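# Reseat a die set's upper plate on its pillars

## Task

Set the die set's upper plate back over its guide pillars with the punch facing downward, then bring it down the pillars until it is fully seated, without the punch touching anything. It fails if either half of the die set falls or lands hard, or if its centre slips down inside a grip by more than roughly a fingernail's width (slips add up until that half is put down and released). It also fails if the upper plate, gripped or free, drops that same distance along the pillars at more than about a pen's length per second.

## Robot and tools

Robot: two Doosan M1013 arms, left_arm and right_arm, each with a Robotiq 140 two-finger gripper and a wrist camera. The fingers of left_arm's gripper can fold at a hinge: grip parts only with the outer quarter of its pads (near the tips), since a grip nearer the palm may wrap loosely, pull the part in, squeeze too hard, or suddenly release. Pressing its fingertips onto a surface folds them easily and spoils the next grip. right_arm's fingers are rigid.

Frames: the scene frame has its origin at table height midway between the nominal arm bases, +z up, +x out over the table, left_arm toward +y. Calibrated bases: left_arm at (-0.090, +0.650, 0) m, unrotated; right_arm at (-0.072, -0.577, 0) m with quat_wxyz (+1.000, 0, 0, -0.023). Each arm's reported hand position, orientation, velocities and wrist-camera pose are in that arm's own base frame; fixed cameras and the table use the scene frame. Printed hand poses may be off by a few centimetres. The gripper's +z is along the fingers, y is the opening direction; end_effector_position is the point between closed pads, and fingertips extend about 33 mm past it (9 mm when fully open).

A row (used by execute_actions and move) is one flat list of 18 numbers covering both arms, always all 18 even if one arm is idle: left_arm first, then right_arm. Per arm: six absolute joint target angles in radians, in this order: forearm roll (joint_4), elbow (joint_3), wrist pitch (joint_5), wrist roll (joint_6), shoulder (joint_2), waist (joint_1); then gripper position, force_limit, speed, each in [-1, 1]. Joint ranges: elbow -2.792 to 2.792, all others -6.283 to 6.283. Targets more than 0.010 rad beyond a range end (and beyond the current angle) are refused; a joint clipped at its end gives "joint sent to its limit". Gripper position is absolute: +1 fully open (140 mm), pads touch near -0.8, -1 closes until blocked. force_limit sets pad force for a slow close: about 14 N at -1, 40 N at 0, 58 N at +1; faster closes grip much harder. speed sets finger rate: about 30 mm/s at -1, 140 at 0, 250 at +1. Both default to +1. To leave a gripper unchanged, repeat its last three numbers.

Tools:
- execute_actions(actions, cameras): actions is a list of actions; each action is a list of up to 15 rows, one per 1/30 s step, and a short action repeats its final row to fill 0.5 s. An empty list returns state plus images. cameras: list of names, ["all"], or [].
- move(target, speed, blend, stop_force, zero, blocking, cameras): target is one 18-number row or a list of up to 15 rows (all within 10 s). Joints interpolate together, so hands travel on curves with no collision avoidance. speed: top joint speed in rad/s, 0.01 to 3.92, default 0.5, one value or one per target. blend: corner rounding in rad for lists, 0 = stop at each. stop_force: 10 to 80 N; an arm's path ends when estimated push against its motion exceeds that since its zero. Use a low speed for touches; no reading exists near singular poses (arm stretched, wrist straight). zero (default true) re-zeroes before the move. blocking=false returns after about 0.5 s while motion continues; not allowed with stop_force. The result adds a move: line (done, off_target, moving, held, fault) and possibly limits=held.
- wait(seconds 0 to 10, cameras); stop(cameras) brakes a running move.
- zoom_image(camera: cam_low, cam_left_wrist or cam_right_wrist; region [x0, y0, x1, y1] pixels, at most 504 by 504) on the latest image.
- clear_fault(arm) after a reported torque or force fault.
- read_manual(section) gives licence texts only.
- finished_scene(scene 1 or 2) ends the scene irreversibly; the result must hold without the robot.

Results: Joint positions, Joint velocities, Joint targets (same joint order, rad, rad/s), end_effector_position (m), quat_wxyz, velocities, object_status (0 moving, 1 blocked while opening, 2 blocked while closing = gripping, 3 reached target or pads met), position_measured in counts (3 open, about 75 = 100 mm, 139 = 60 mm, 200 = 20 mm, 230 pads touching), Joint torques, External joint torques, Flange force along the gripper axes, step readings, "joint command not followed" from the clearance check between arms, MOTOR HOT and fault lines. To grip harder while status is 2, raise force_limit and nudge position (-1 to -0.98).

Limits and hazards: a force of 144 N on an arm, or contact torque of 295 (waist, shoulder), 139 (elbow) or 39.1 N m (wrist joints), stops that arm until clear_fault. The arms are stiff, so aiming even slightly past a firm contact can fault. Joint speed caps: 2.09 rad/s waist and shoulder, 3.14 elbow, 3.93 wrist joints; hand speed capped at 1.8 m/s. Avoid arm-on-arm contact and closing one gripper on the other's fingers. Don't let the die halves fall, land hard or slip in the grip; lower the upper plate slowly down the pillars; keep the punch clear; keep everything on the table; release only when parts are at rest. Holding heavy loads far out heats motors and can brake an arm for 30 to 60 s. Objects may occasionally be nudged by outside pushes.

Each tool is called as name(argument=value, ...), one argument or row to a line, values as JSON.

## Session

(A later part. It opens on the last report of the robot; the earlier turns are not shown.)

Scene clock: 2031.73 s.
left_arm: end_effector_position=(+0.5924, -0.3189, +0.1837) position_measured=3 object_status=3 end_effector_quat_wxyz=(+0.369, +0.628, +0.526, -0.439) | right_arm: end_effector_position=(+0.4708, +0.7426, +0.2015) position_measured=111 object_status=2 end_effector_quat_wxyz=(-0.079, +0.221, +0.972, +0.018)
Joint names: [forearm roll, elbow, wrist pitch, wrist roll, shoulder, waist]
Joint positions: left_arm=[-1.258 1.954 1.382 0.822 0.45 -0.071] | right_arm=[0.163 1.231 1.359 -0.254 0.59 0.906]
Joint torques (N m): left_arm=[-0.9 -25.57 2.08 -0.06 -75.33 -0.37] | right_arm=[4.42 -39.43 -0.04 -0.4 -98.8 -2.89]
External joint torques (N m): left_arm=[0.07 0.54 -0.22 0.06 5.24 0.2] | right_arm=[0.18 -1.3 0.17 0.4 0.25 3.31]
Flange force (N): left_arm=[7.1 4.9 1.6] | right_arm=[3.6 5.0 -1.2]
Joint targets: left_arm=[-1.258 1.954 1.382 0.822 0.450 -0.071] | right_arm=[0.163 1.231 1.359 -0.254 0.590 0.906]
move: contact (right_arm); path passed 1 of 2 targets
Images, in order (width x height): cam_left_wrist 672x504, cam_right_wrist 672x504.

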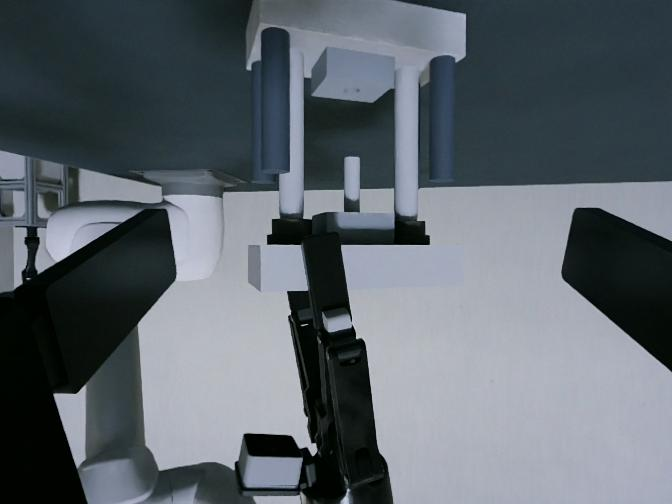

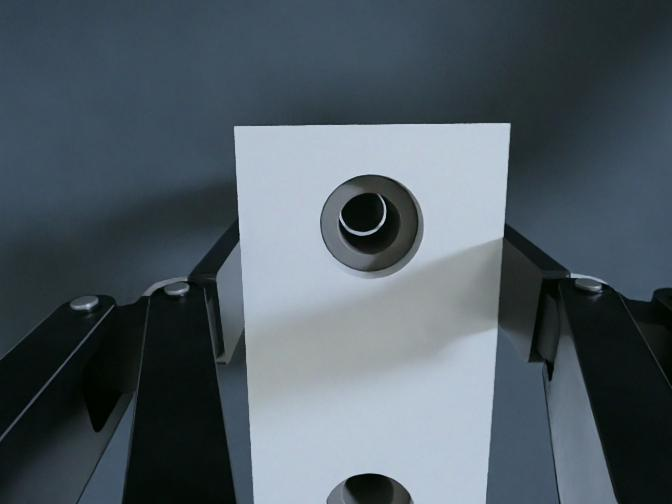

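move(
  target=[
    [-1.2581,1.9536,1.3822,0.8217,0.4497,-0.0706,1,1,-1,0.1629,1.2327,1.3569,-0.2530,0.5899,0.90678,-1,1,0.2],
    [-1.2581,1.9536,1.3822,0.8217,0.4497,-0.0706,1,1,-1,0.1629,1.2327,1.3569,-0.2527,0.5899,0.90712,-1,1,0.2],
    [-1.2581,1.9536,1.3822,0.8217,0.4497,-0.0706,1,1,-1,0.1629,1.2317,1.3574,-0.2530,0.5905,0.90678,-1,1,0.2],
    [-1.2581,1.9536,1.3822,0.8217,0.4497,-0.0706,1,1,-1,0.1629,1.2327,1.3569,-0.2533,0.5899,0.90645,-1,1,0.2],
    [-1.2581,1.9536,1.3822,0.8217,0.4497,-0.0706,1,1,-1,0.1629,1.2337,1.3564,-0.2530,0.5893,0.90678,-1,1,0.2],
    [-1.2581,1.9536,1.3822,0.8217,0.4497,-0.0706,1,1,-1,0.1629,1.2327,1.3569,-0.2530,0.5899,0.90678,-1,1,0.2],
  ],
  speed=0.01,
  blend=0.0005,
  cameras=["cam_left_wrist","cam_right_wrist"],
)

zoom_image(
  camera="cam_right_wrist",
  region=[330, 175, 410, 235],
)

zoom_image(
  camera="cam_left_wrist",
  region=[250, 180, 450, 320],
)

Scene clock: 2066.67 s.
left_arm: end_effector_position=(+0.5924, -0.3189, +0.1837) position_measured=3 object_status=3 end_effector_quat_wxyz=(+0.369, +0.628, +0.526, -0.439) | right_arm: end_effector_position=(+0.4704, +0.7426, +0.2004) position_measured=111 object_status=2 end_effector_quat_wxyz=(-0.079, +0.222, +0.972, +0.018)
Joint names: [forearm roll, elbow, wrist pitch, wrist roll, shoulder, waist]
Joint positions: left_arm=[-1.258 1.954 1.382 0.822 0.45 -0.071] | right_arm=[0.163 1.233 1.357 -0.253 0.59 0.907]
Joint torques (N m): left_arm=[-0.89 -25.61 2.07 -0.04 -75.06 -0.28] | right_arm=[5.06 -38.37 -0.19 -0.61 -96.03 -0.31]
External joint torques (N m): left_arm=[0.07 0.48 -0.2 0.04 4.34 0.19] | right_arm=[-0.48 -2.11 0.31 0.61 -1.72 0.87]
Flange force (N): left_arm=[5.9 4.0 1.3] | right_arm=[1.6 3.6 -3.6]
Joint targets: left_arm=[-1.258 1.954 1.382 0.822 0.450 -0.071] | right_arm=[0.163 1.233 1.357 -0.253 0.590 0.907]
move: done; blend cut to 0.0002 rad at target 1, 0.0002 rad at target 2
Images, in order (width x height): cam_left_wrist 672x504, cam_right_wrist 672x504.

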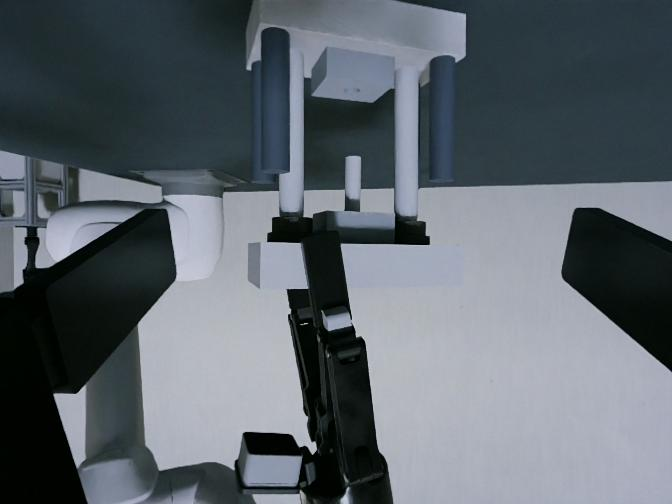

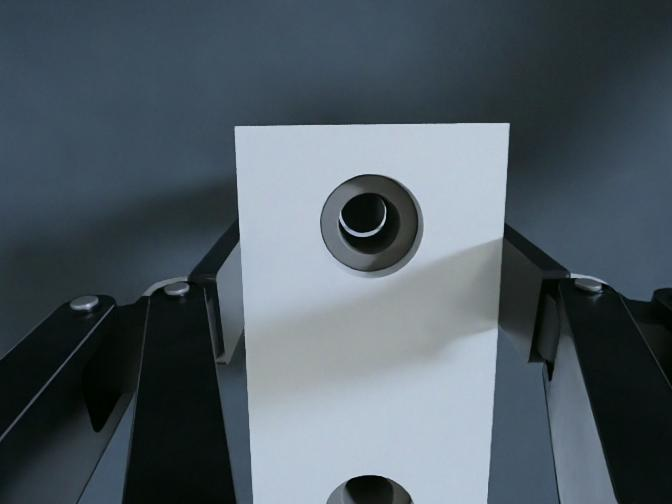

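Scaled by 6.300 from the camera's 672x504 image, which has a finer 960x720 frame.

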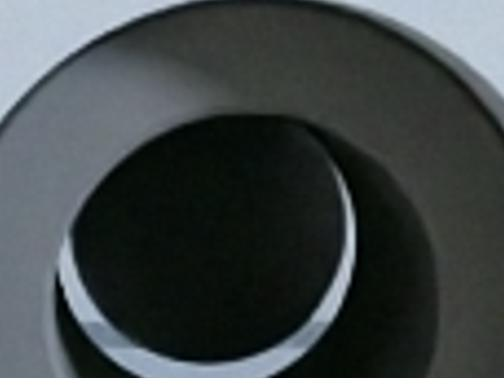

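Scaled by 2.520 from the camera's 672x504 image, which has a finer 960x720 frame.

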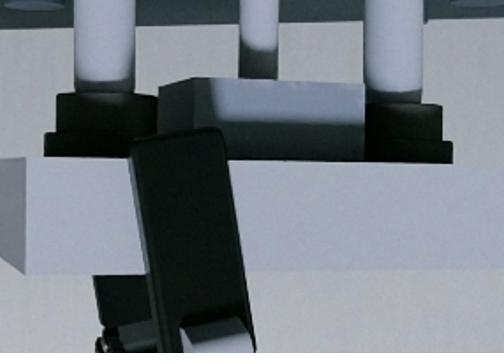

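move(
  target=[
    [-1.2581,1.9536,1.3822,0.8217,0.4497,-0.0706,1,1,-1,0.16,0.885,1.71,-0.25,0.56,0.907,-1,1,0.2],
    [-1.2581,1.9536,1.3822,0.8217,0.4497,-0.0706,1,1,-1,1.6717,1.8634,1.7208,-0.5275,0.2486,0.4918,-1,1,0.2],
  ],
  speed=[0.2,0.4],
  blend=[0.05,0],
)

move(
  target=[
    [0,2.4774,-0.5158,-1.571,-0.3908,-0.0706,1,1,-1,1.6717,1.8634,1.7208,-0.5275,0.2486,0.4918,-1,1,0.2],
    [0,2.4774,-0.5158,-1.571,-0.3908,-1.0417,1,1,-1,1.6717,1.8634,1.7208,-0.5275,0.2486,0.4918,-1,1,0.2],
  ],
  speed=0.8,
  blend=[0.2,0],
  cameras=["all"],
)

Scene clock: 2184.30 s.
left_arm: end_effector_position=(+0.5924, -0.3189, +0.1837) position_measured=3 object_status=3 end_effector_quat_wxyz=(+0.369, +0.628, +0.526, -0.439) | right_arm: end_effector_position=(+0.3636, +0.6050, +0.5195) position_measured=111 object_status=2 end_effector_quat_wxyz=(+0.669, -0.311, -0.568, -0.366)
Joint names: [forearm roll, elbow, wrist pitch, wrist roll, shoulder, waist]
Joint positions: left_arm=[-1.258 1.954 1.382 0.822 0.45 -0.071] | right_arm=[1.672 1.863 1.721 -0.527 0.249 0.492]
Joint torques (N m): left_arm=[-0.91 -25.59 2.06 -0.07 -75.23 -0.4] | right_arm=[6.69 -45.26 4.5 -0.26 -76.37 -1.28]
External joint torques (N m): left_arm=[0.1 0.48 -0.19 0.07 4.66 0.32] | right_arm=[-4.72 6.98 -3.11 0.25 11.97 1.24]
Flange force (N): left_arm=[6.4 4.3 1.1] | right_arm=[-17.4 4.1 -0.5]
Joint targets: left_arm=[-1.258 1.954 1.382 0.822 0.450 -0.071] | right_arm=[1.672 1.863 1.721 -0.527 0.249 0.492]
move: done

Scene clock: 2188.97 s.
left_arm: end_effector_position=(+0.3239, -0.4855, +0.4500) position_measured=3 object_status=3 end_effector_quat_wxyz=(+0.613, +0.352, +0.613, -0.352) | right_arm: end_effector_position=(+0.3635, +0.6050, +0.5194) position_measured=111 object_status=2 end_effector_quat_wxyz=(+0.669, -0.311, -0.568, -0.366)
Joint names: [forearm roll, elbow, wrist pitch, wrist roll, shoulder, waist]
Joint positions: left_arm=[0 2.477 -0.516 -1.571 -0.391 -1.042] | right_arm=[1.672 1.863 1.721 -0.527 0.249 0.492]
Joint torques (N m): left_arm=[3.67 -40.73 -2.72 -0.06 -2.55 -0.38] | right_arm=[6.68 -45.19 4.43 -0.26 -75.87 -0.44]
External joint torques (N m): left_arm=[0.1 1.24 -0.01 0.06 2.71 0.42] | right_arm=[-4.71 7 -3.05 0.26 11.9 0.34]
Flange force (N): left_arm=[0.0 0.0 0.0] | right_arm=[-17.1 3.9 -2.0]
Joint targets: left_arm=[0.000 2.477 -0.516 -1.571 -0.391 -1.042] | right_arm=[1.672 1.863 1.721 -0.527 0.249 0.492]
move: done

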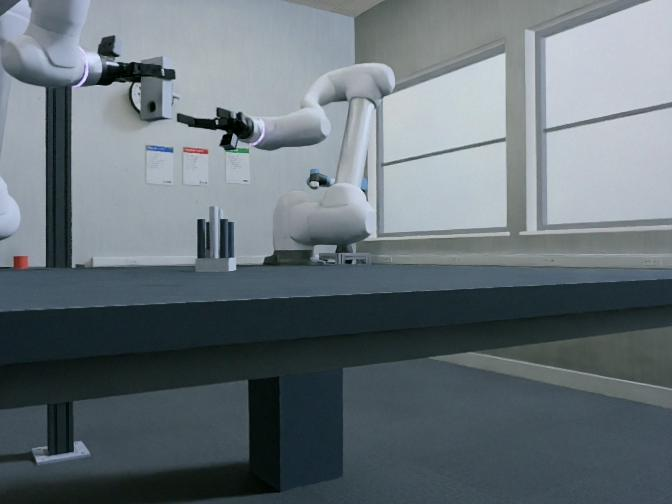

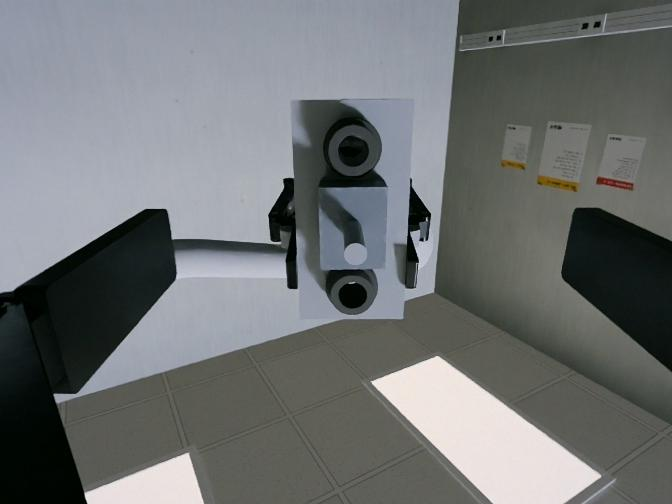

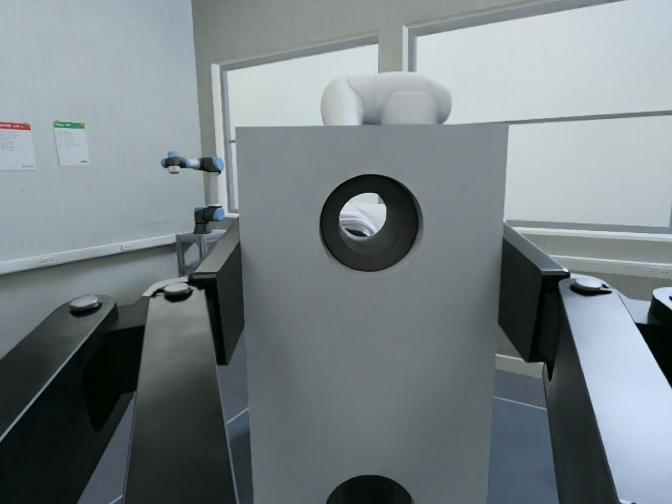

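move(
  target=[
    [0,2.3889,-0.5758,-1.571,-0.2423,-1.0417,1,1,-1,1.6717,1.8634,1.7208,-0.5275,0.2486,0.4918,-1,1,0.2],
    [0,2.274,-0.609,-1.571,-0.0944,-1.0417,1,1,-1,1.6717,1.8634,1.7208,-0.5275,0.2486,0.4918,-1,1,0.2],
  ],
  speed=0.12,
  blend=[0.03,0],
  cameras=["all"],
)

zoom_image(
  camera="cam_low",
  region=[60, 20, 260, 170],
)

Scene clock: 2212.43 s.
left_arm: end_effector_position=(+0.3996, -0.6151, +0.4501) position_measured=3 object_status=3 end_effector_quat_wxyz=(+0.613, +0.352, +0.613, -0.352) | right_arm: end_effector_position=(+0.3635, +0.6050, +0.5194) position_measured=111 object_status=2 end_effector_quat_wxyz=(+0.669, -0.311, -0.568, -0.366)
Joint names: [forearm roll, elbow, wrist pitch, wrist roll, shoulder, waist]
Joint positions: left_arm=[0 2.274 -0.609 -1.571 -0.094 -1.042] | right_arm=[1.672 1.863 1.721 -0.528 0.249 0.492]
Joint torques (N m): left_arm=[3.47 -38.41 -2.7 -0.09 -31.07 -0.51] | right_arm=[6.69 -45.18 4.48 -0.22 -76.08 -1.34]
External joint torques (N m): left_arm=[0.09 1.04 -0.02 0.09 3.75 0.45] | right_arm=[-4.7 6.86 -3.08 0.22 11.38 1.21]
Flange force (N): left_arm=[5.8 1.7 4.9] | right_arm=[-16.8 3.5 -0.5]
Joint targets: left_arm=[0.000 2.274 -0.609 -1.571 -0.094 -1.042] | right_arm=[1.672 1.863 1.721 -0.527 0.249 0.492]
move: done

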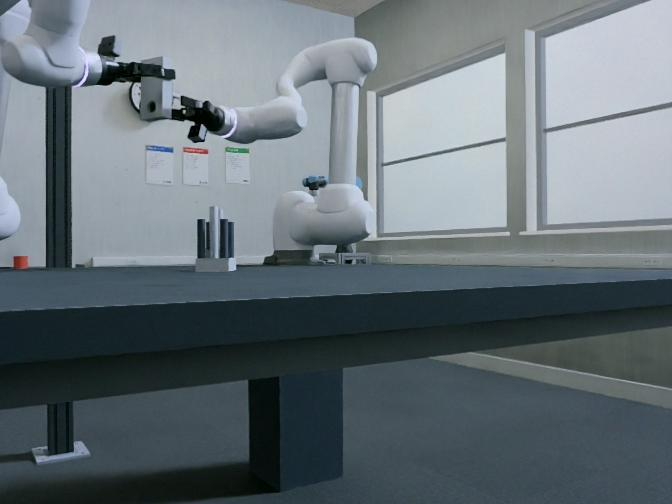

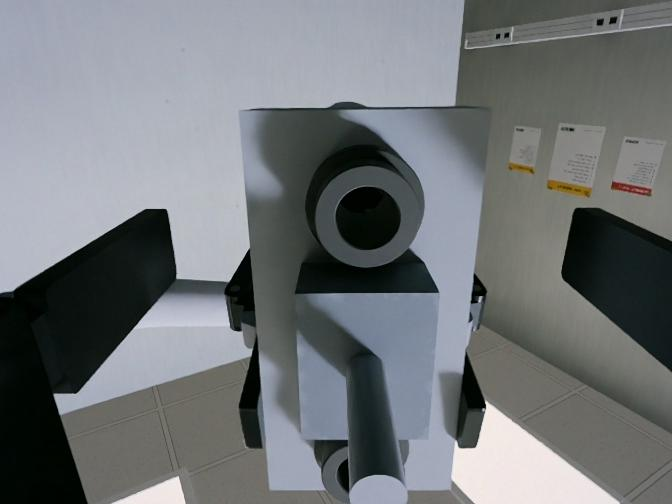

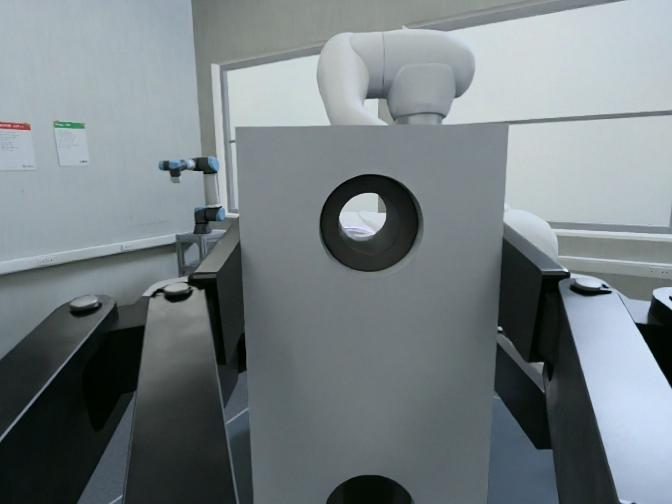

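Scaled by 2.520 from the camera's 672x504 image, which has a finer 960x720 frame.

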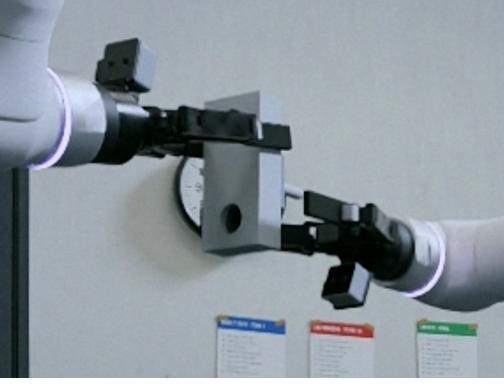

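move(
  target=[
    [0,2.274,-0.609,-1.571,-0.0944,-1.0468,1,1,-1,1.6717,1.8634,1.7208,-0.5275,0.2486,0.4918,-1,1,0.2],
    [0,2.274,-0.609,-1.571,-0.0944,-1.0468,-1,1,-1,1.6717,1.8634,1.7208,-0.5275,0.2486,0.4918,-1,1,0.2],
  ],
  speed=0.12,
)

wait(
  seconds=1,
  cameras=["all"],
)

zoom_image(
  camera="cam_low",
  region=[60, 20, 260, 170],
)

Scene clock: 2233.83 s.
left_arm: end_effector_position=(+0.3965, -0.6170, +0.4501) position_measured=111 object_status=0 end_effector_quat_wxyz=(+0.612, +0.353, +0.612, -0.354) | right_arm: end_effector_position=(+0.3635, +0.6050, +0.5194) position_measured=111 object_status=2 end_effector_quat_wxyz=(+0.669, -0.311, -0.568, -0.366)
Joint names: [forearm roll, elbow, wrist pitch, wrist roll, shoulder, waist]
Joint positions: left_arm=[0 2.274 -0.609 -1.571 -0.094 -1.047] | right_arm=[1.672 1.863 1.721 -0.528 0.249 0.492]
Joint torques (N m): left_arm=[11.5 -49.48 -3.99 0.71 -27.37 -29.06] | right_arm=[10.8 -52.18 -5.8 -1.81 -63.23 3.2]
External joint torques (N m): left_arm=[-7.94 12.04 1.21 -0.71 -0.09 28.93] | right_arm=[-8.84 14 7.18 1.81 -0.81 -3.17]
Flange force (N): left_arm=[10.6 38.6 -18.6] | right_arm=[-9.3 -29.7 -23.1]
Joint targets: left_arm=[0.000 2.274 -0.609 -1.571 -0.094 -1.047] | right_arm=[1.672 1.863 1.721 -0.527 0.249 0.492]
move: done

Scene clock: 2234.83 s.
left_arm: end_effector_position=(+0.3965, -0.6171, +0.4501) position_measured=111 object_status=2 end_effector_quat_wxyz=(+0.612, +0.353, +0.612, -0.354) | right_arm: end_effector_position=(+0.3635, +0.6050, +0.5194) position_measured=111 object_status=2 end_effector_quat_wxyz=(+0.669, -0.311, -0.568, -0.366)
Joint names: [forearm roll, elbow, wrist pitch, wrist roll, shoulder, waist]
Joint positions: left_arm=[0 2.274 -0.609 -1.571 -0.094 -1.047] | right_arm=[1.672 1.863 1.721 -0.528 0.249 0.492]
Joint torques (N m): left_arm=[11.96 -48.64 -3.65 0.79 -26.74 -31.12] | right_arm=[11.33 -53.04 -6.1 -1.89 -62.27 2.15]
External joint torques (N m): left_arm=[-8.41 11.22 0.88 -0.79 -0.77 31.14] | right_arm=[-9.36 14.83 7.48 1.89 -1.89 -2.15]
Flange force (N): left_arm=[9.6 42.3 -18.5] | right_arm=[-9.3 -32.8 -22.2]
Joint targets: left_arm=[0.000 2.274 -0.609 -1.571 -0.094 -1.047] | right_arm=[1.672 1.863 1.721 -0.527 0.249 0.492]
Tool commands: left_gripper/position=-1.0 left_gripper/force_limit=+1.0 left_gripper/speed=-1.0 right_gripper/position=-1.0 right_gripper/force_limit=+1.0 right_gripper/speed=+0.2
wait: 1.00 s; at rest by 0.17 s

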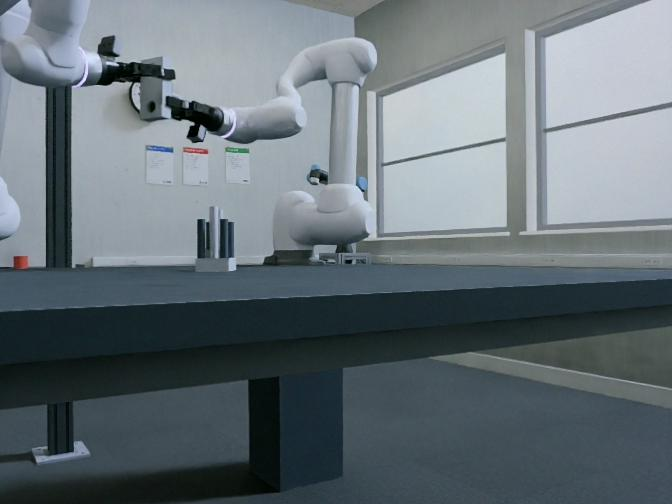

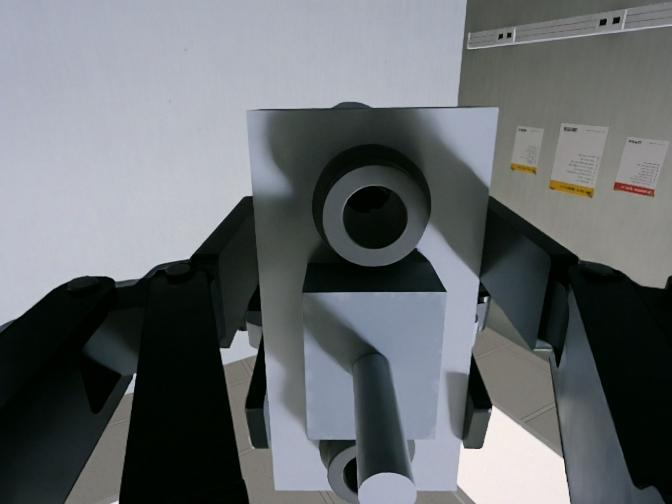

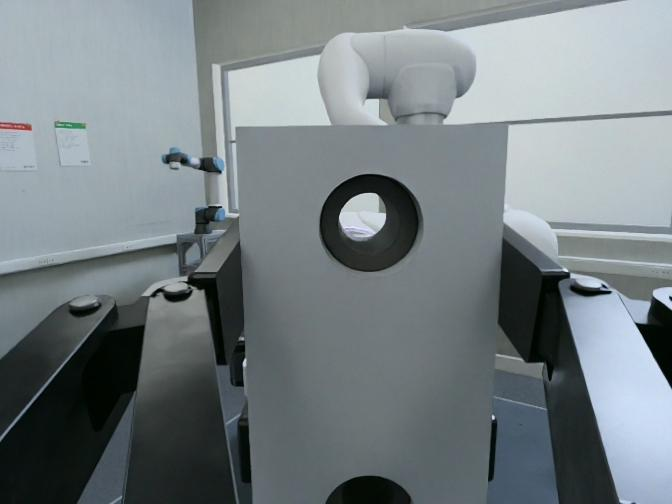

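Scaled by 2.520 from the camera's 672x504 image, which has a finer 960x720 frame.

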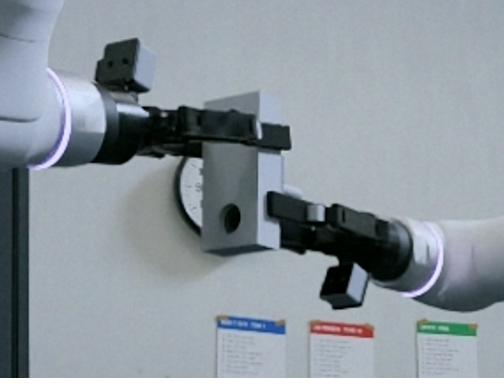

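move(
  target=[0,2.274,-0.609,-1.571,-0.0944,-1.0468,-1,1,-1,1.6717,1.8634,1.7208,-0.5275,0.2486,0.4918,1,1,-1],
  speed=0.12,
)

move(
  target=[0,2.274,-0.609,-1.571,-0.0944,-1.0468,-1,1,-1,1.5297,1.8461,1.6452,-0.5058,0.2294,0.4847,1,1,-1],
  speed=0.12,
  cameras=["all"],
)

zoom_image(
  camera="cam_low",
  region=[60, 20, 260, 170],
)

Scene clock: 2269.83 s.
left_arm: end_effector_position=(+0.3964, -0.6171, +0.4501) position_measured=111 object_status=2 end_effector_quat_wxyz=(+0.612, +0.353, +0.612, -0.354) | right_arm: end_effector_position=(+0.3635, +0.6050, +0.5194) position_measured=3 object_status=0 end_effector_quat_wxyz=(+0.669, -0.311, -0.568, -0.366)
Joint names: [forearm roll, elbow, wrist pitch, wrist roll, shoulder, waist]
Joint positions: left_arm=[0 2.274 -0.609 -1.571 -0.094 -1.047] | right_arm=[1.672 1.863 1.721 -0.528 0.249 0.492]
Joint torques (N m): left_arm=[3.45 -53.45 -9.14 -0.06 -44.8 -0.47] | right_arm=[1.48 -37.24 1.3 -0.32 -64.51 -0.95]
External joint torques (N m): left_arm=[0.1 16.01 6.37 0.06 17.19 0.51] | right_arm=[0.44 -0.81 0.04 0.32 1.02 0.89]
Flange force (N): left_arm=[23.9 1.9 4.2] | right_arm=[0.3 3.3 1.7]
Joint targets: left_arm=[0.000 2.274 -0.609 -1.571 -0.094 -1.047] | right_arm=[1.672 1.863 1.721 -0.527 0.249 0.492]
move: done

Scene clock: 2271.30 s.
left_arm: end_effector_position=(+0.3964, -0.6171, +0.4501) position_measured=111 object_status=2 end_effector_quat_wxyz=(+0.612, +0.353, +0.612, -0.354) | right_arm: end_effector_position=(+0.3623, +0.6042, +0.4860) position_measured=3 object_status=3 end_effector_quat_wxyz=(+0.620, -0.339, -0.620, -0.339)
Joint names: [forearm roll, elbow, wrist pitch, wrist roll, shoulder, waist]
Joint positions: left_arm=[0 2.274 -0.609 -1.571 -0.094 -1.047] | right_arm=[1.53 1.846 1.645 -0.506 0.229 0.485]
Joint torques (N m): left_arm=[3.44 -53.39 -9.16 -0.05 -44.91 -0.32] | right_arm=[2.18 -37.82 1.26 -0.37 -63.33 -0.71]
External joint torques (N m): left_arm=[0.11 16 6.4 0.05 17.67 0.24] | right_arm=[0.33 -0.78 0.06 0.37 1.29 0.84]
Flange force (N): left_arm=[24.4 1.4 5.0] | right_arm=[0.4 3.7 1.4]
Joint targets: left_arm=[0.000 2.274 -0.609 -1.571 -0.094 -1.047] | right_arm=[1.530 1.846 1.645 -0.506 0.229 0.485]
move: done

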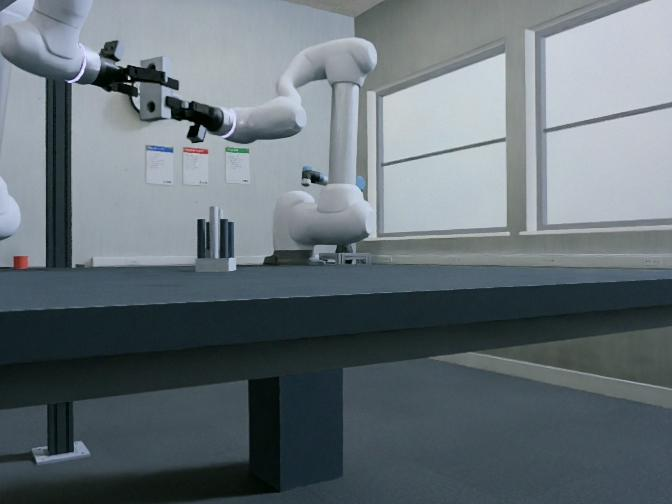

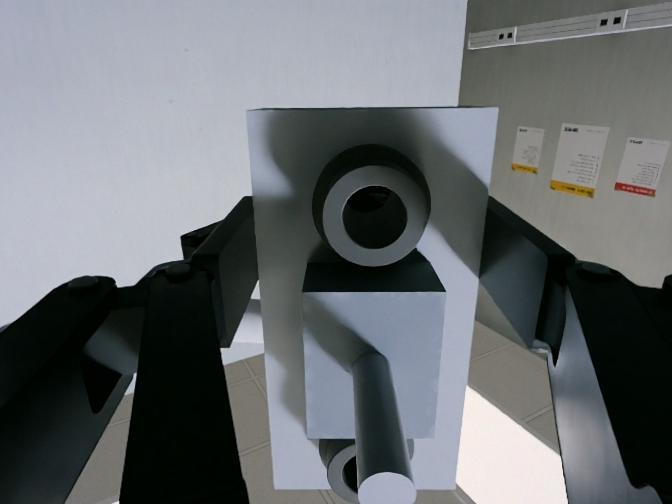

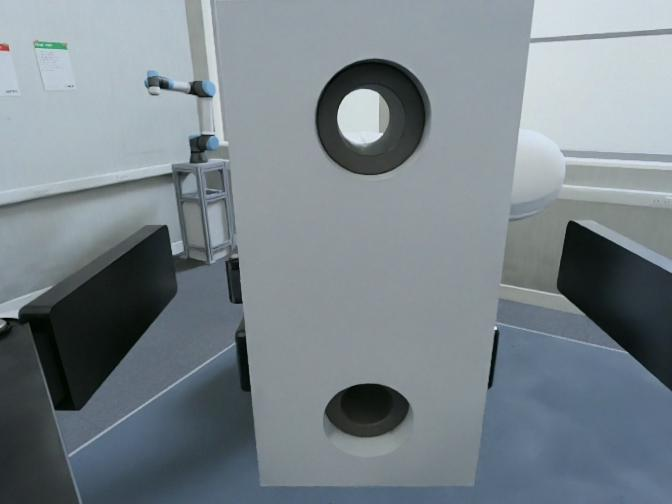

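Scaled by 2.520 from the camera's 672x504 image, which has a finer 960x720 frame.

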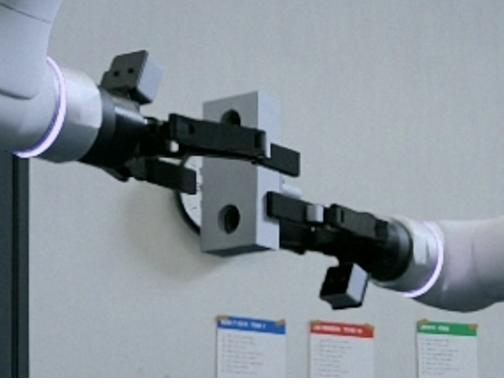

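move(
  target=[0,2.274,-0.609,-1.571,-0.0944,-1.0468,-1,1,-1,1.5297,1.8461,1.6452,-0.5058,0.2294,0.4847,-1,1,0.2],
  speed=0.12,
)

wait(
  seconds=1,
)

move(
  target=[0,2.274,-0.609,-1.571,-0.0944,-1.0468,1,1,-1,1.5297,1.8461,1.6452,-0.5058,0.2294,0.4847,-1,1,0.2],
  speed=0.12,
  cameras=["all"],
)

Scene clock: 2284.27 s.
left_arm: end_effector_position=(+0.3965, -0.6170, +0.4501) position_measured=111 object_status=2 end_effector_quat_wxyz=(+0.612, +0.353, +0.612, -0.354) | right_arm: end_effector_position=(+0.3623, +0.6042, +0.4859) position_measured=111 object_status=2 end_effector_quat_wxyz=(+0.620, -0.339, -0.620, -0.339)
Joint names: [forearm roll, elbow, wrist pitch, wrist roll, shoulder, waist]
Joint positions: left_arm=[0 2.274 -0.609 -1.571 -0.094 -1.047] | right_arm=[1.53 1.846 1.645 -0.506 0.229 0.485]
Joint torques (N m): left_arm=[4.08 -56.33 -8.92 -0.09 -41.83 -3.58] | right_arm=[3.13 -39.07 0.11 -0.49 -63.45 3.43]
External joint torques (N m): left_arm=[-0.51 18.88 6.15 0.09 14.35 3.49] | right_arm=[-0.57 0.46 1.23 0.49 1.31 -3.47]
Flange force (N): left_arm=[24.3 5.7 -5.0] | right_arm=[-0.6 0.6 -7.6]
Joint targets: left_arm=[0.000 2.274 -0.609 -1.571 -0.094 -1.047] | right_arm=[1.530 1.846 1.645 -0.506 0.229 0.485]
move: done

Scene clock: 2285.27 s.
left_arm: end_effector_position=(+0.3965, -0.6171, +0.4501) position_measured=111 object_status=2 end_effector_quat_wxyz=(+0.612, +0.353, +0.612, -0.354) | right_arm: end_effector_position=(+0.3623, +0.6042, +0.4860) position_measured=111 object_status=2 end_effector_quat_wxyz=(+0.620, -0.339, -0.620, -0.339)
Joint names: [forearm roll, elbow, wrist pitch, wrist roll, shoulder, waist]
Joint positions: left_arm=[0 2.274 -0.609 -1.571 -0.094 -1.047] | right_arm=[1.53 1.846 1.645 -0.506 0.229 0.485]
Joint torques (N m): left_arm=[4.4 -55.95 -8.68 -0.09 -41.07 -4.77] | right_arm=[3.64 -39.31 -0.26 -0.53 -62.97 2.73]
External joint torques (N m): left_arm=[-0.84 18.44 5.89 0.09 13.02 4.84] | right_arm=[-1.05 0.56 1.6 0.53 0.61 -2.82]
Flange force (N): left_arm=[22.7 7.6 -6.6] | right_arm=[-0.1 -0.6 -7.5]
Joint targets: left_arm=[0.000 2.274 -0.609 -1.571 -0.094 -1.047] | right_arm=[1.530 1.846 1.645 -0.506 0.229 0.485]
Tool commands: left_gripper/position=-1.0 left_gripper/force_limit=+1.0 left_gripper/speed=-1.0 right_gripper/position=-1.0 right_gripper/force_limit=+1.0 right_gripper/speed=+0.2
wait: 1.00 s; at rest by 0.17 s

Scene clock: 2287.80 s.
left_arm: end_effector_position=(+0.3964, -0.6171, +0.4501) position_measured=3 object_status=0 end_effector_quat_wxyz=(+0.612, +0.353, +0.612, -0.354) | right_arm: end_effector_position=(+0.3623, +0.6042, +0.4860) position_measured=111 object_status=2 end_effector_quat_wxyz=(+0.620, -0.339, -0.620, -0.339)
Joint names: [forearm roll, elbow, wrist pitch, wrist roll, shoulder, waist]
Joint positions: left_arm=[0 2.274 -0.609 -1.571 -0.094 -1.047] | right_arm=[1.53 1.846 1.645 -0.506 0.229 0.485]
Joint torques (N m): left_arm=[3.43 -38.41 -2.7 -0.07 -30.91 -0.36] | right_arm=[7.44 -45.8 4.27 -0.35 -74.61 -0.72]
External joint torques (N m): left_arm=[0.13 1.04 -0.02 0.07 3.59 0.32] | right_arm=[-4.87 7.06 -2.93 0.34 12.16 0.73]
Flange force (N): left_arm=[5.5 1.5 4.7] | right_arm=[-17.2 4.6 1.3]
Joint targets: left_arm=[0.000 2.274 -0.609 -1.571 -0.094 -1.047] | right_arm=[1.530 1.846 1.645 -0.506 0.229 0.485]
move: done

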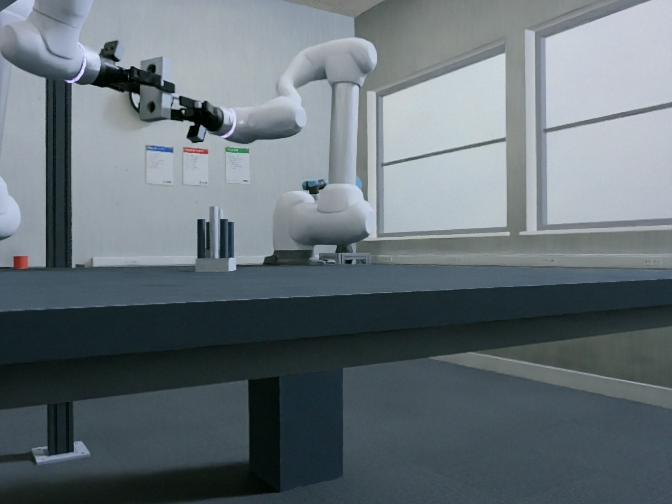

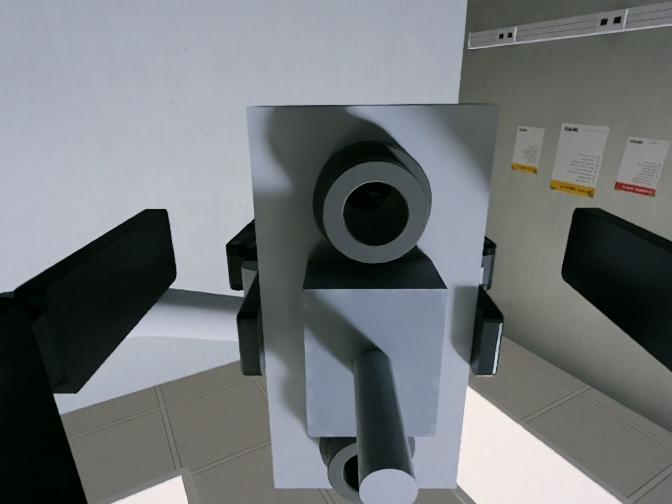

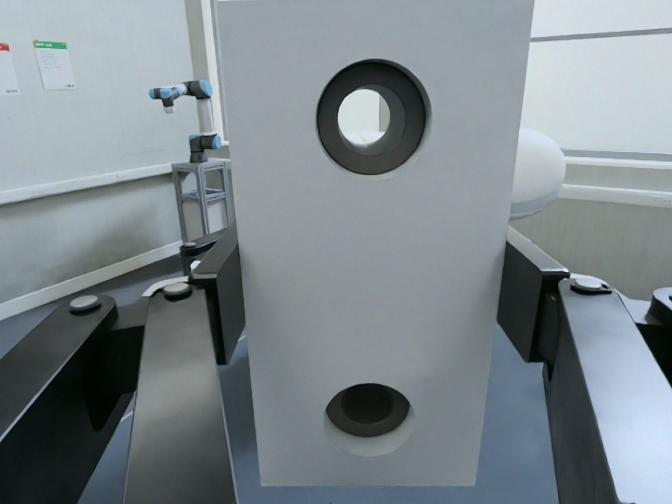

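move(
  target=[
    [0,2.3889,-0.5758,-1.571,-0.2423,-1.0468,1,1,-1,1.5297,1.8461,1.6452,-0.5058,0.2294,0.4847,-1,1,0.2],
    [0,2.4774,-0.5158,-1.571,-0.3908,-1.0468,1,1,-1,1.5297,1.8461,1.6452,-0.5058,0.2294,0.4847,-1,1,0.2],
  ],
  speed=0.15,
  blend=[0.03,0],
)

move(
  target=[
    [0,2.4774,-0.5158,-1.571,-0.3908,-0.0706,1,1,-1,1.5297,1.8461,1.6452,-0.5058,0.2294,0.4847,-1,1,0.2],
    [-0.8935,0.9488,2.0751,0.6835,0.9843,-0.2892,1,1,-1,1.5297,1.8461,1.6452,-0.5058,0.2294,0.4847,-1,1,0.2],
  ],
  speed=0.8,
  blend=[0.2,0],
)

move(
  target=[
    [-0.8935,0.9488,2.0751,0.6835,0.9843,-0.2892,1,1,-1,0,0.87753,1.70417,-0.19466,0.55989,0.92834,-1,1,0.2],
    [-0.8935,0.9488,2.0751,0.6835,0.9843,-0.2892,1,1,-1,0,1.22119,1.34269,-0.19466,0.57771,0.92834,-1,1,0.2],
  ],
  speed=[0.35,0.12],
  cameras=["all"],
)

zoom_image(
  camera="cam_left_wrist",
  region=[220, 130, 460, 310],
)

Scene clock: 2317.83 s.
left_arm: end_effector_position=(+0.3214, -0.4872, +0.4501) position_measured=3 object_status=3 end_effector_quat_wxyz=(+0.612, +0.353, +0.612, -0.353) | right_arm: end_effector_position=(+0.3623, +0.6042, +0.4860) position_measured=111 object_status=2 end_effector_quat_wxyz=(+0.620, -0.339, -0.620, -0.339)
Joint names: [forearm roll, elbow, wrist pitch, wrist roll, shoulder, waist]
Joint positions: left_arm=[0 2.477 -0.516 -1.571 -0.391 -1.047] | right_arm=[1.53 1.846 1.645 -0.506 0.229 0.485]
Joint torques (N m): left_arm=[3.68 -40.61 -2.68 -0.06 -2.23 -0.45] | right_arm=[7.51 -46.09 4.32 -0.29 -74.58 -1.24]
External joint torques (N m): left_arm=[0.1 1.1 -0.05 0.06 2.41 0.44] | right_arm=[-4.96 7.46 -2.99 0.29 12.38 1.41]
Flange force (N): left_arm=[0.0 0.0 0.0] | right_arm=[-17.9 4.2 2.4]
Joint targets: left_arm=[0.000 2.477 -0.516 -1.571 -0.391 -1.047] | right_arm=[1.530 1.846 1.645 -0.506 0.229 0.485]
move: done

Scene clock: 2322.73 s.
left_arm: end_effector_position=(+0.7351, -0.4195, +0.1838) position_measured=3 object_status=3 end_effector_quat_wxyz=(+0.148, +0.791, +0.212, -0.554) | right_arm: end_effector_position=(+0.3623, +0.6042, +0.4860) position_measured=111 object_status=2 end_effector_quat_wxyz=(+0.620, -0.339, -0.620, -0.339)
Joint names: [forearm roll, elbow, wrist pitch, wrist roll, shoulder, waist]
Joint positions: left_arm=[-0.893 0.949 2.075 0.683 0.984 -0.289] | right_arm=[1.53 1.846 1.645 -0.506 0.229 0.485]
Joint torques (N m): left_arm=[0.67 -37.43 1.79 -0.1 -129.81 -0.64] | right_arm=[7.41 -45.91 4.37 -0.34 -73.92 -0.9]
External joint torques (N m): left_arm=[0.1 1.03 -0.19 0.1 6.89 -0.05] | right_arm=[-4.82 7.24 -3.04 0.34 11.85 0.67]
Flange force (N): left_arm=[7.4 6.0 -3.7] | right_arm=[-17.1 3.8 1.5]
Joint targets: left_arm=[-0.893 0.949 2.075 0.683 0.984 -0.289] | right_arm=[1.530 1.846 1.645 -0.506 0.229 0.485]
move: done

Scene clock: 2330.63 s.
left_arm: end_effector_position=(+0.7351, -0.4194, +0.1839) position_measured=3 object_status=3 end_effector_quat_wxyz=(+0.148, +0.791, +0.212, -0.554) | right_arm: end_effector_position=(+0.5015, +0.7277, +0.2128) position_measured=111 object_status=2 end_effector_quat_wxyz=(+0.000, +0.222, +0.975, +0.000)
Joint names: [forearm roll, elbow, wrist pitch, wrist roll, shoulder, waist]
Joint positions: left_arm=[-0.894 0.949 2.075 0.684 0.984 -0.289] | right_arm=[0 1.221 1.343 -0.195 0.578 0.928]
Joint torques (N m): left_arm=[0.74 -37.61 1.8 -0.07 -129.83 -0.41] | right_arm=[3.78 -49.76 0.06 -0.26 -114.48 -0.87]
External joint torques (N m): left_arm=[0.05 1.12 -0.19 0.07 6.62 -0.09] | right_arm=[0.51 8.42 -0.05 0.26 15.74 0.99]
Flange force (N): left_arm=[7.0 5.6 -3.2] | right_arm=[0.9 3.7 16.4]
Joint targets: left_arm=[-0.893 0.949 2.075 0.683 0.984 -0.289] | right_arm=[0.000 1.221 1.343 -0.195 0.578 0.928]
move: done

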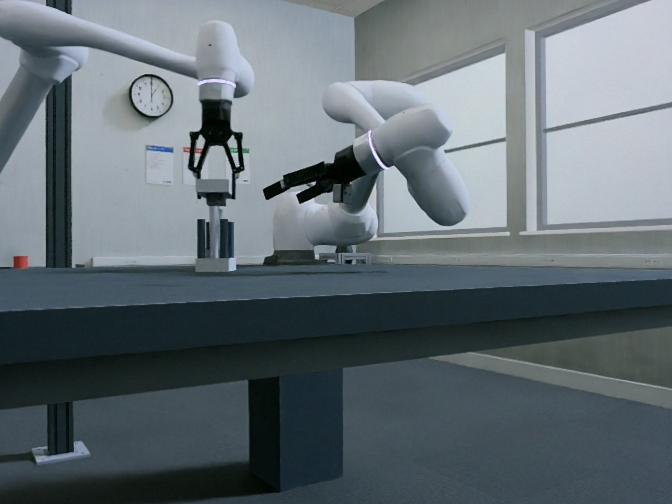

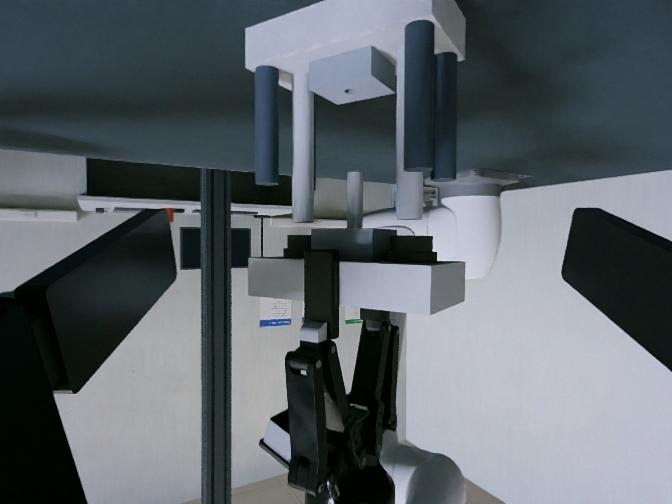

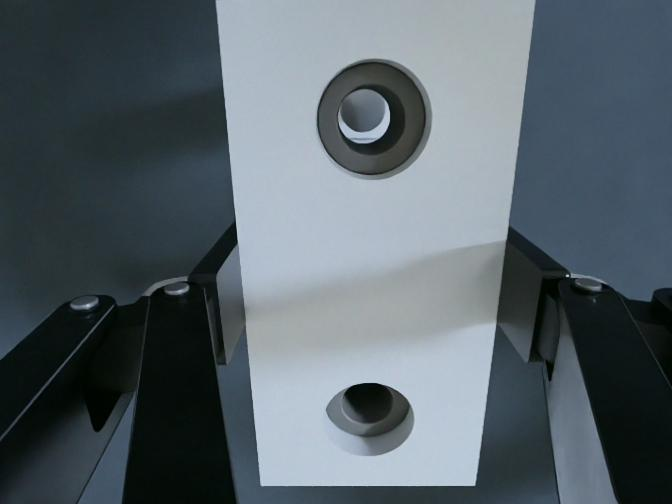

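Scaled by 2.100 from the camera's 672x504 image, which has a finer 960x720 frame.

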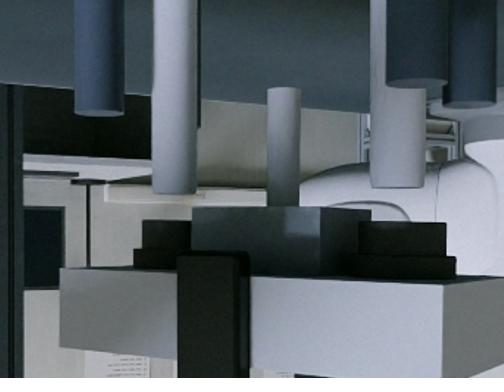

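zoom_image(
  camera="cam_right_wrist",
  region=[330, 80, 400, 150],
)

zoom_image(
  camera="cam_left_wrist",
  region=[280, 190, 360, 260],
)

zoom_image(
  camera="cam_left_wrist",
  region=[375, 190, 455, 260],
)

move(
  target=[-0.4829,0.5137,2.2182,0.8544,1.0561,-0.5513,1,1,-1,0,1.22119,1.34269,-0.19466,0.57771,0.92834,-1,1,0.2],
  speed=0.5,
  cameras=["cam_left_wrist"],
)

zoom_image(
  camera="cam_left_wrist",
  region=[310, 200, 420, 290],
)

Scaled by 7.200 from the camera's 672x504 image, which has a finer 960x720 frame.

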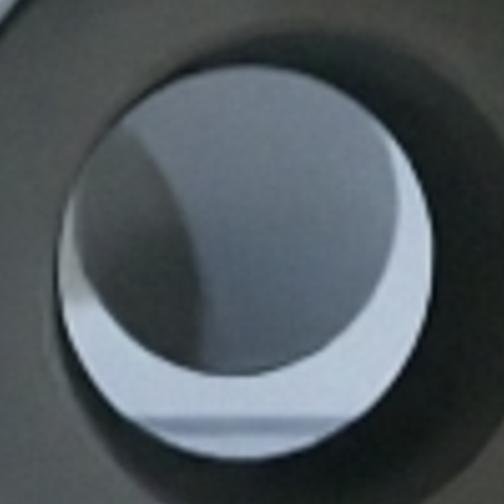

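Scaled by 6.300 from the camera's 672x504 image, which has a finer 960x720 frame.

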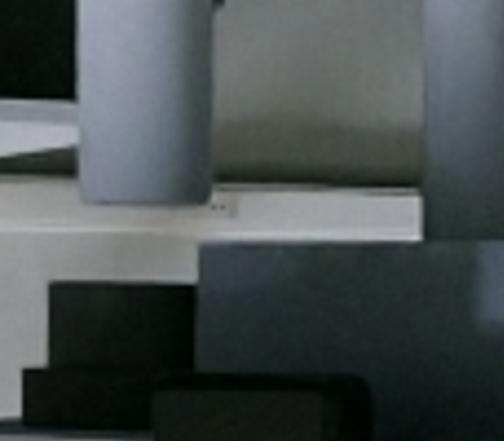

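Scaled by 6.300 from the camera's 672x504 image, which has a finer 960x720 frame.

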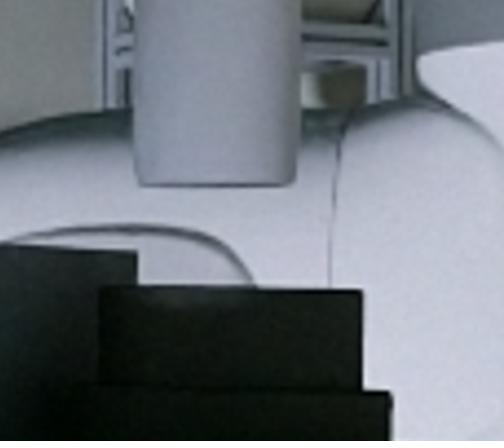

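Scene clock: 2347.57 s.
left_arm: end_effector_position=(+0.7188, -0.5460, +0.2230) position_measured=3 object_status=3 end_effector_quat_wxyz=(+0.000, +0.924, +0.000, -0.383) | right_arm: end_effector_position=(+0.5015, +0.7277, +0.2130) position_measured=111 object_status=2 end_effector_quat_wxyz=(+0.000, +0.222, +0.975, +0.000)
Joint names: [forearm roll, elbow, wrist pitch, wrist roll, shoulder, waist]
Joint positions: left_arm=[-0.483 0.514 2.218 0.854 1.056 -0.551] | right_arm=[0 1.221 1.343 -0.195 0.578 0.928]
Joint torques (N m): left_arm=[2.74 -41.72 1.6 -0.05 -137.94 -0.78] | right_arm=[3.71 -49.55 -0.07 -0.32 -114.89 -1.45]
External joint torques (N m): left_arm=[0.08 1.08 -0.18 0.05 6.5 0.18] | right_arm=[0.55 8.55 0.07 0.32 17 1.36]
Flange force (N): left_arm=[0.0 0.0 0.0] | right_arm=[1.0 5.6 16.8]
Joint targets: left_arm=[-0.483 0.514 2.218 0.854 1.056 -0.551] | right_arm=[0.000 1.221 1.343 -0.195 0.578 0.928]
move: done
Images, in order (width x height): cam_left_wrist 672x504.

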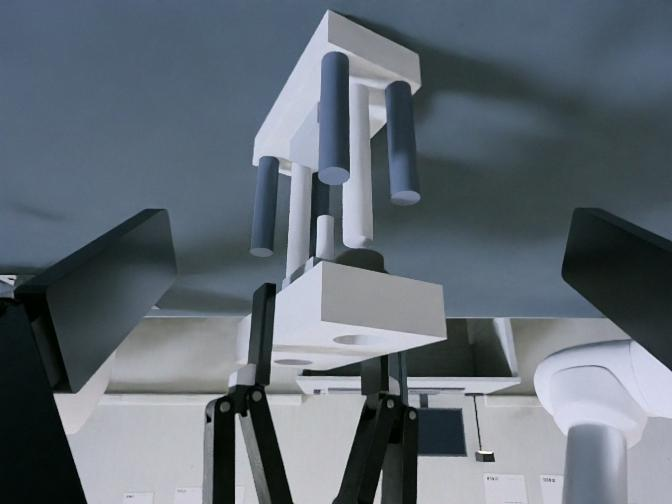

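Scaled by 4.582 from the camera's 672x504 image, which has a finer 960x720 frame.

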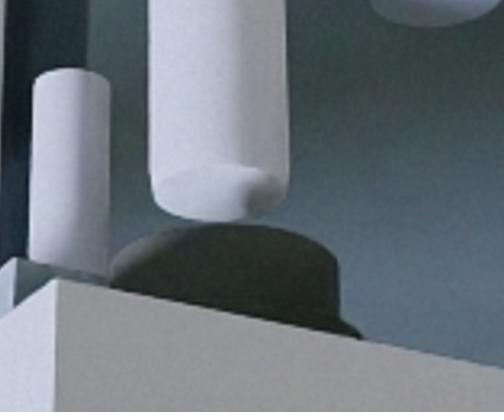

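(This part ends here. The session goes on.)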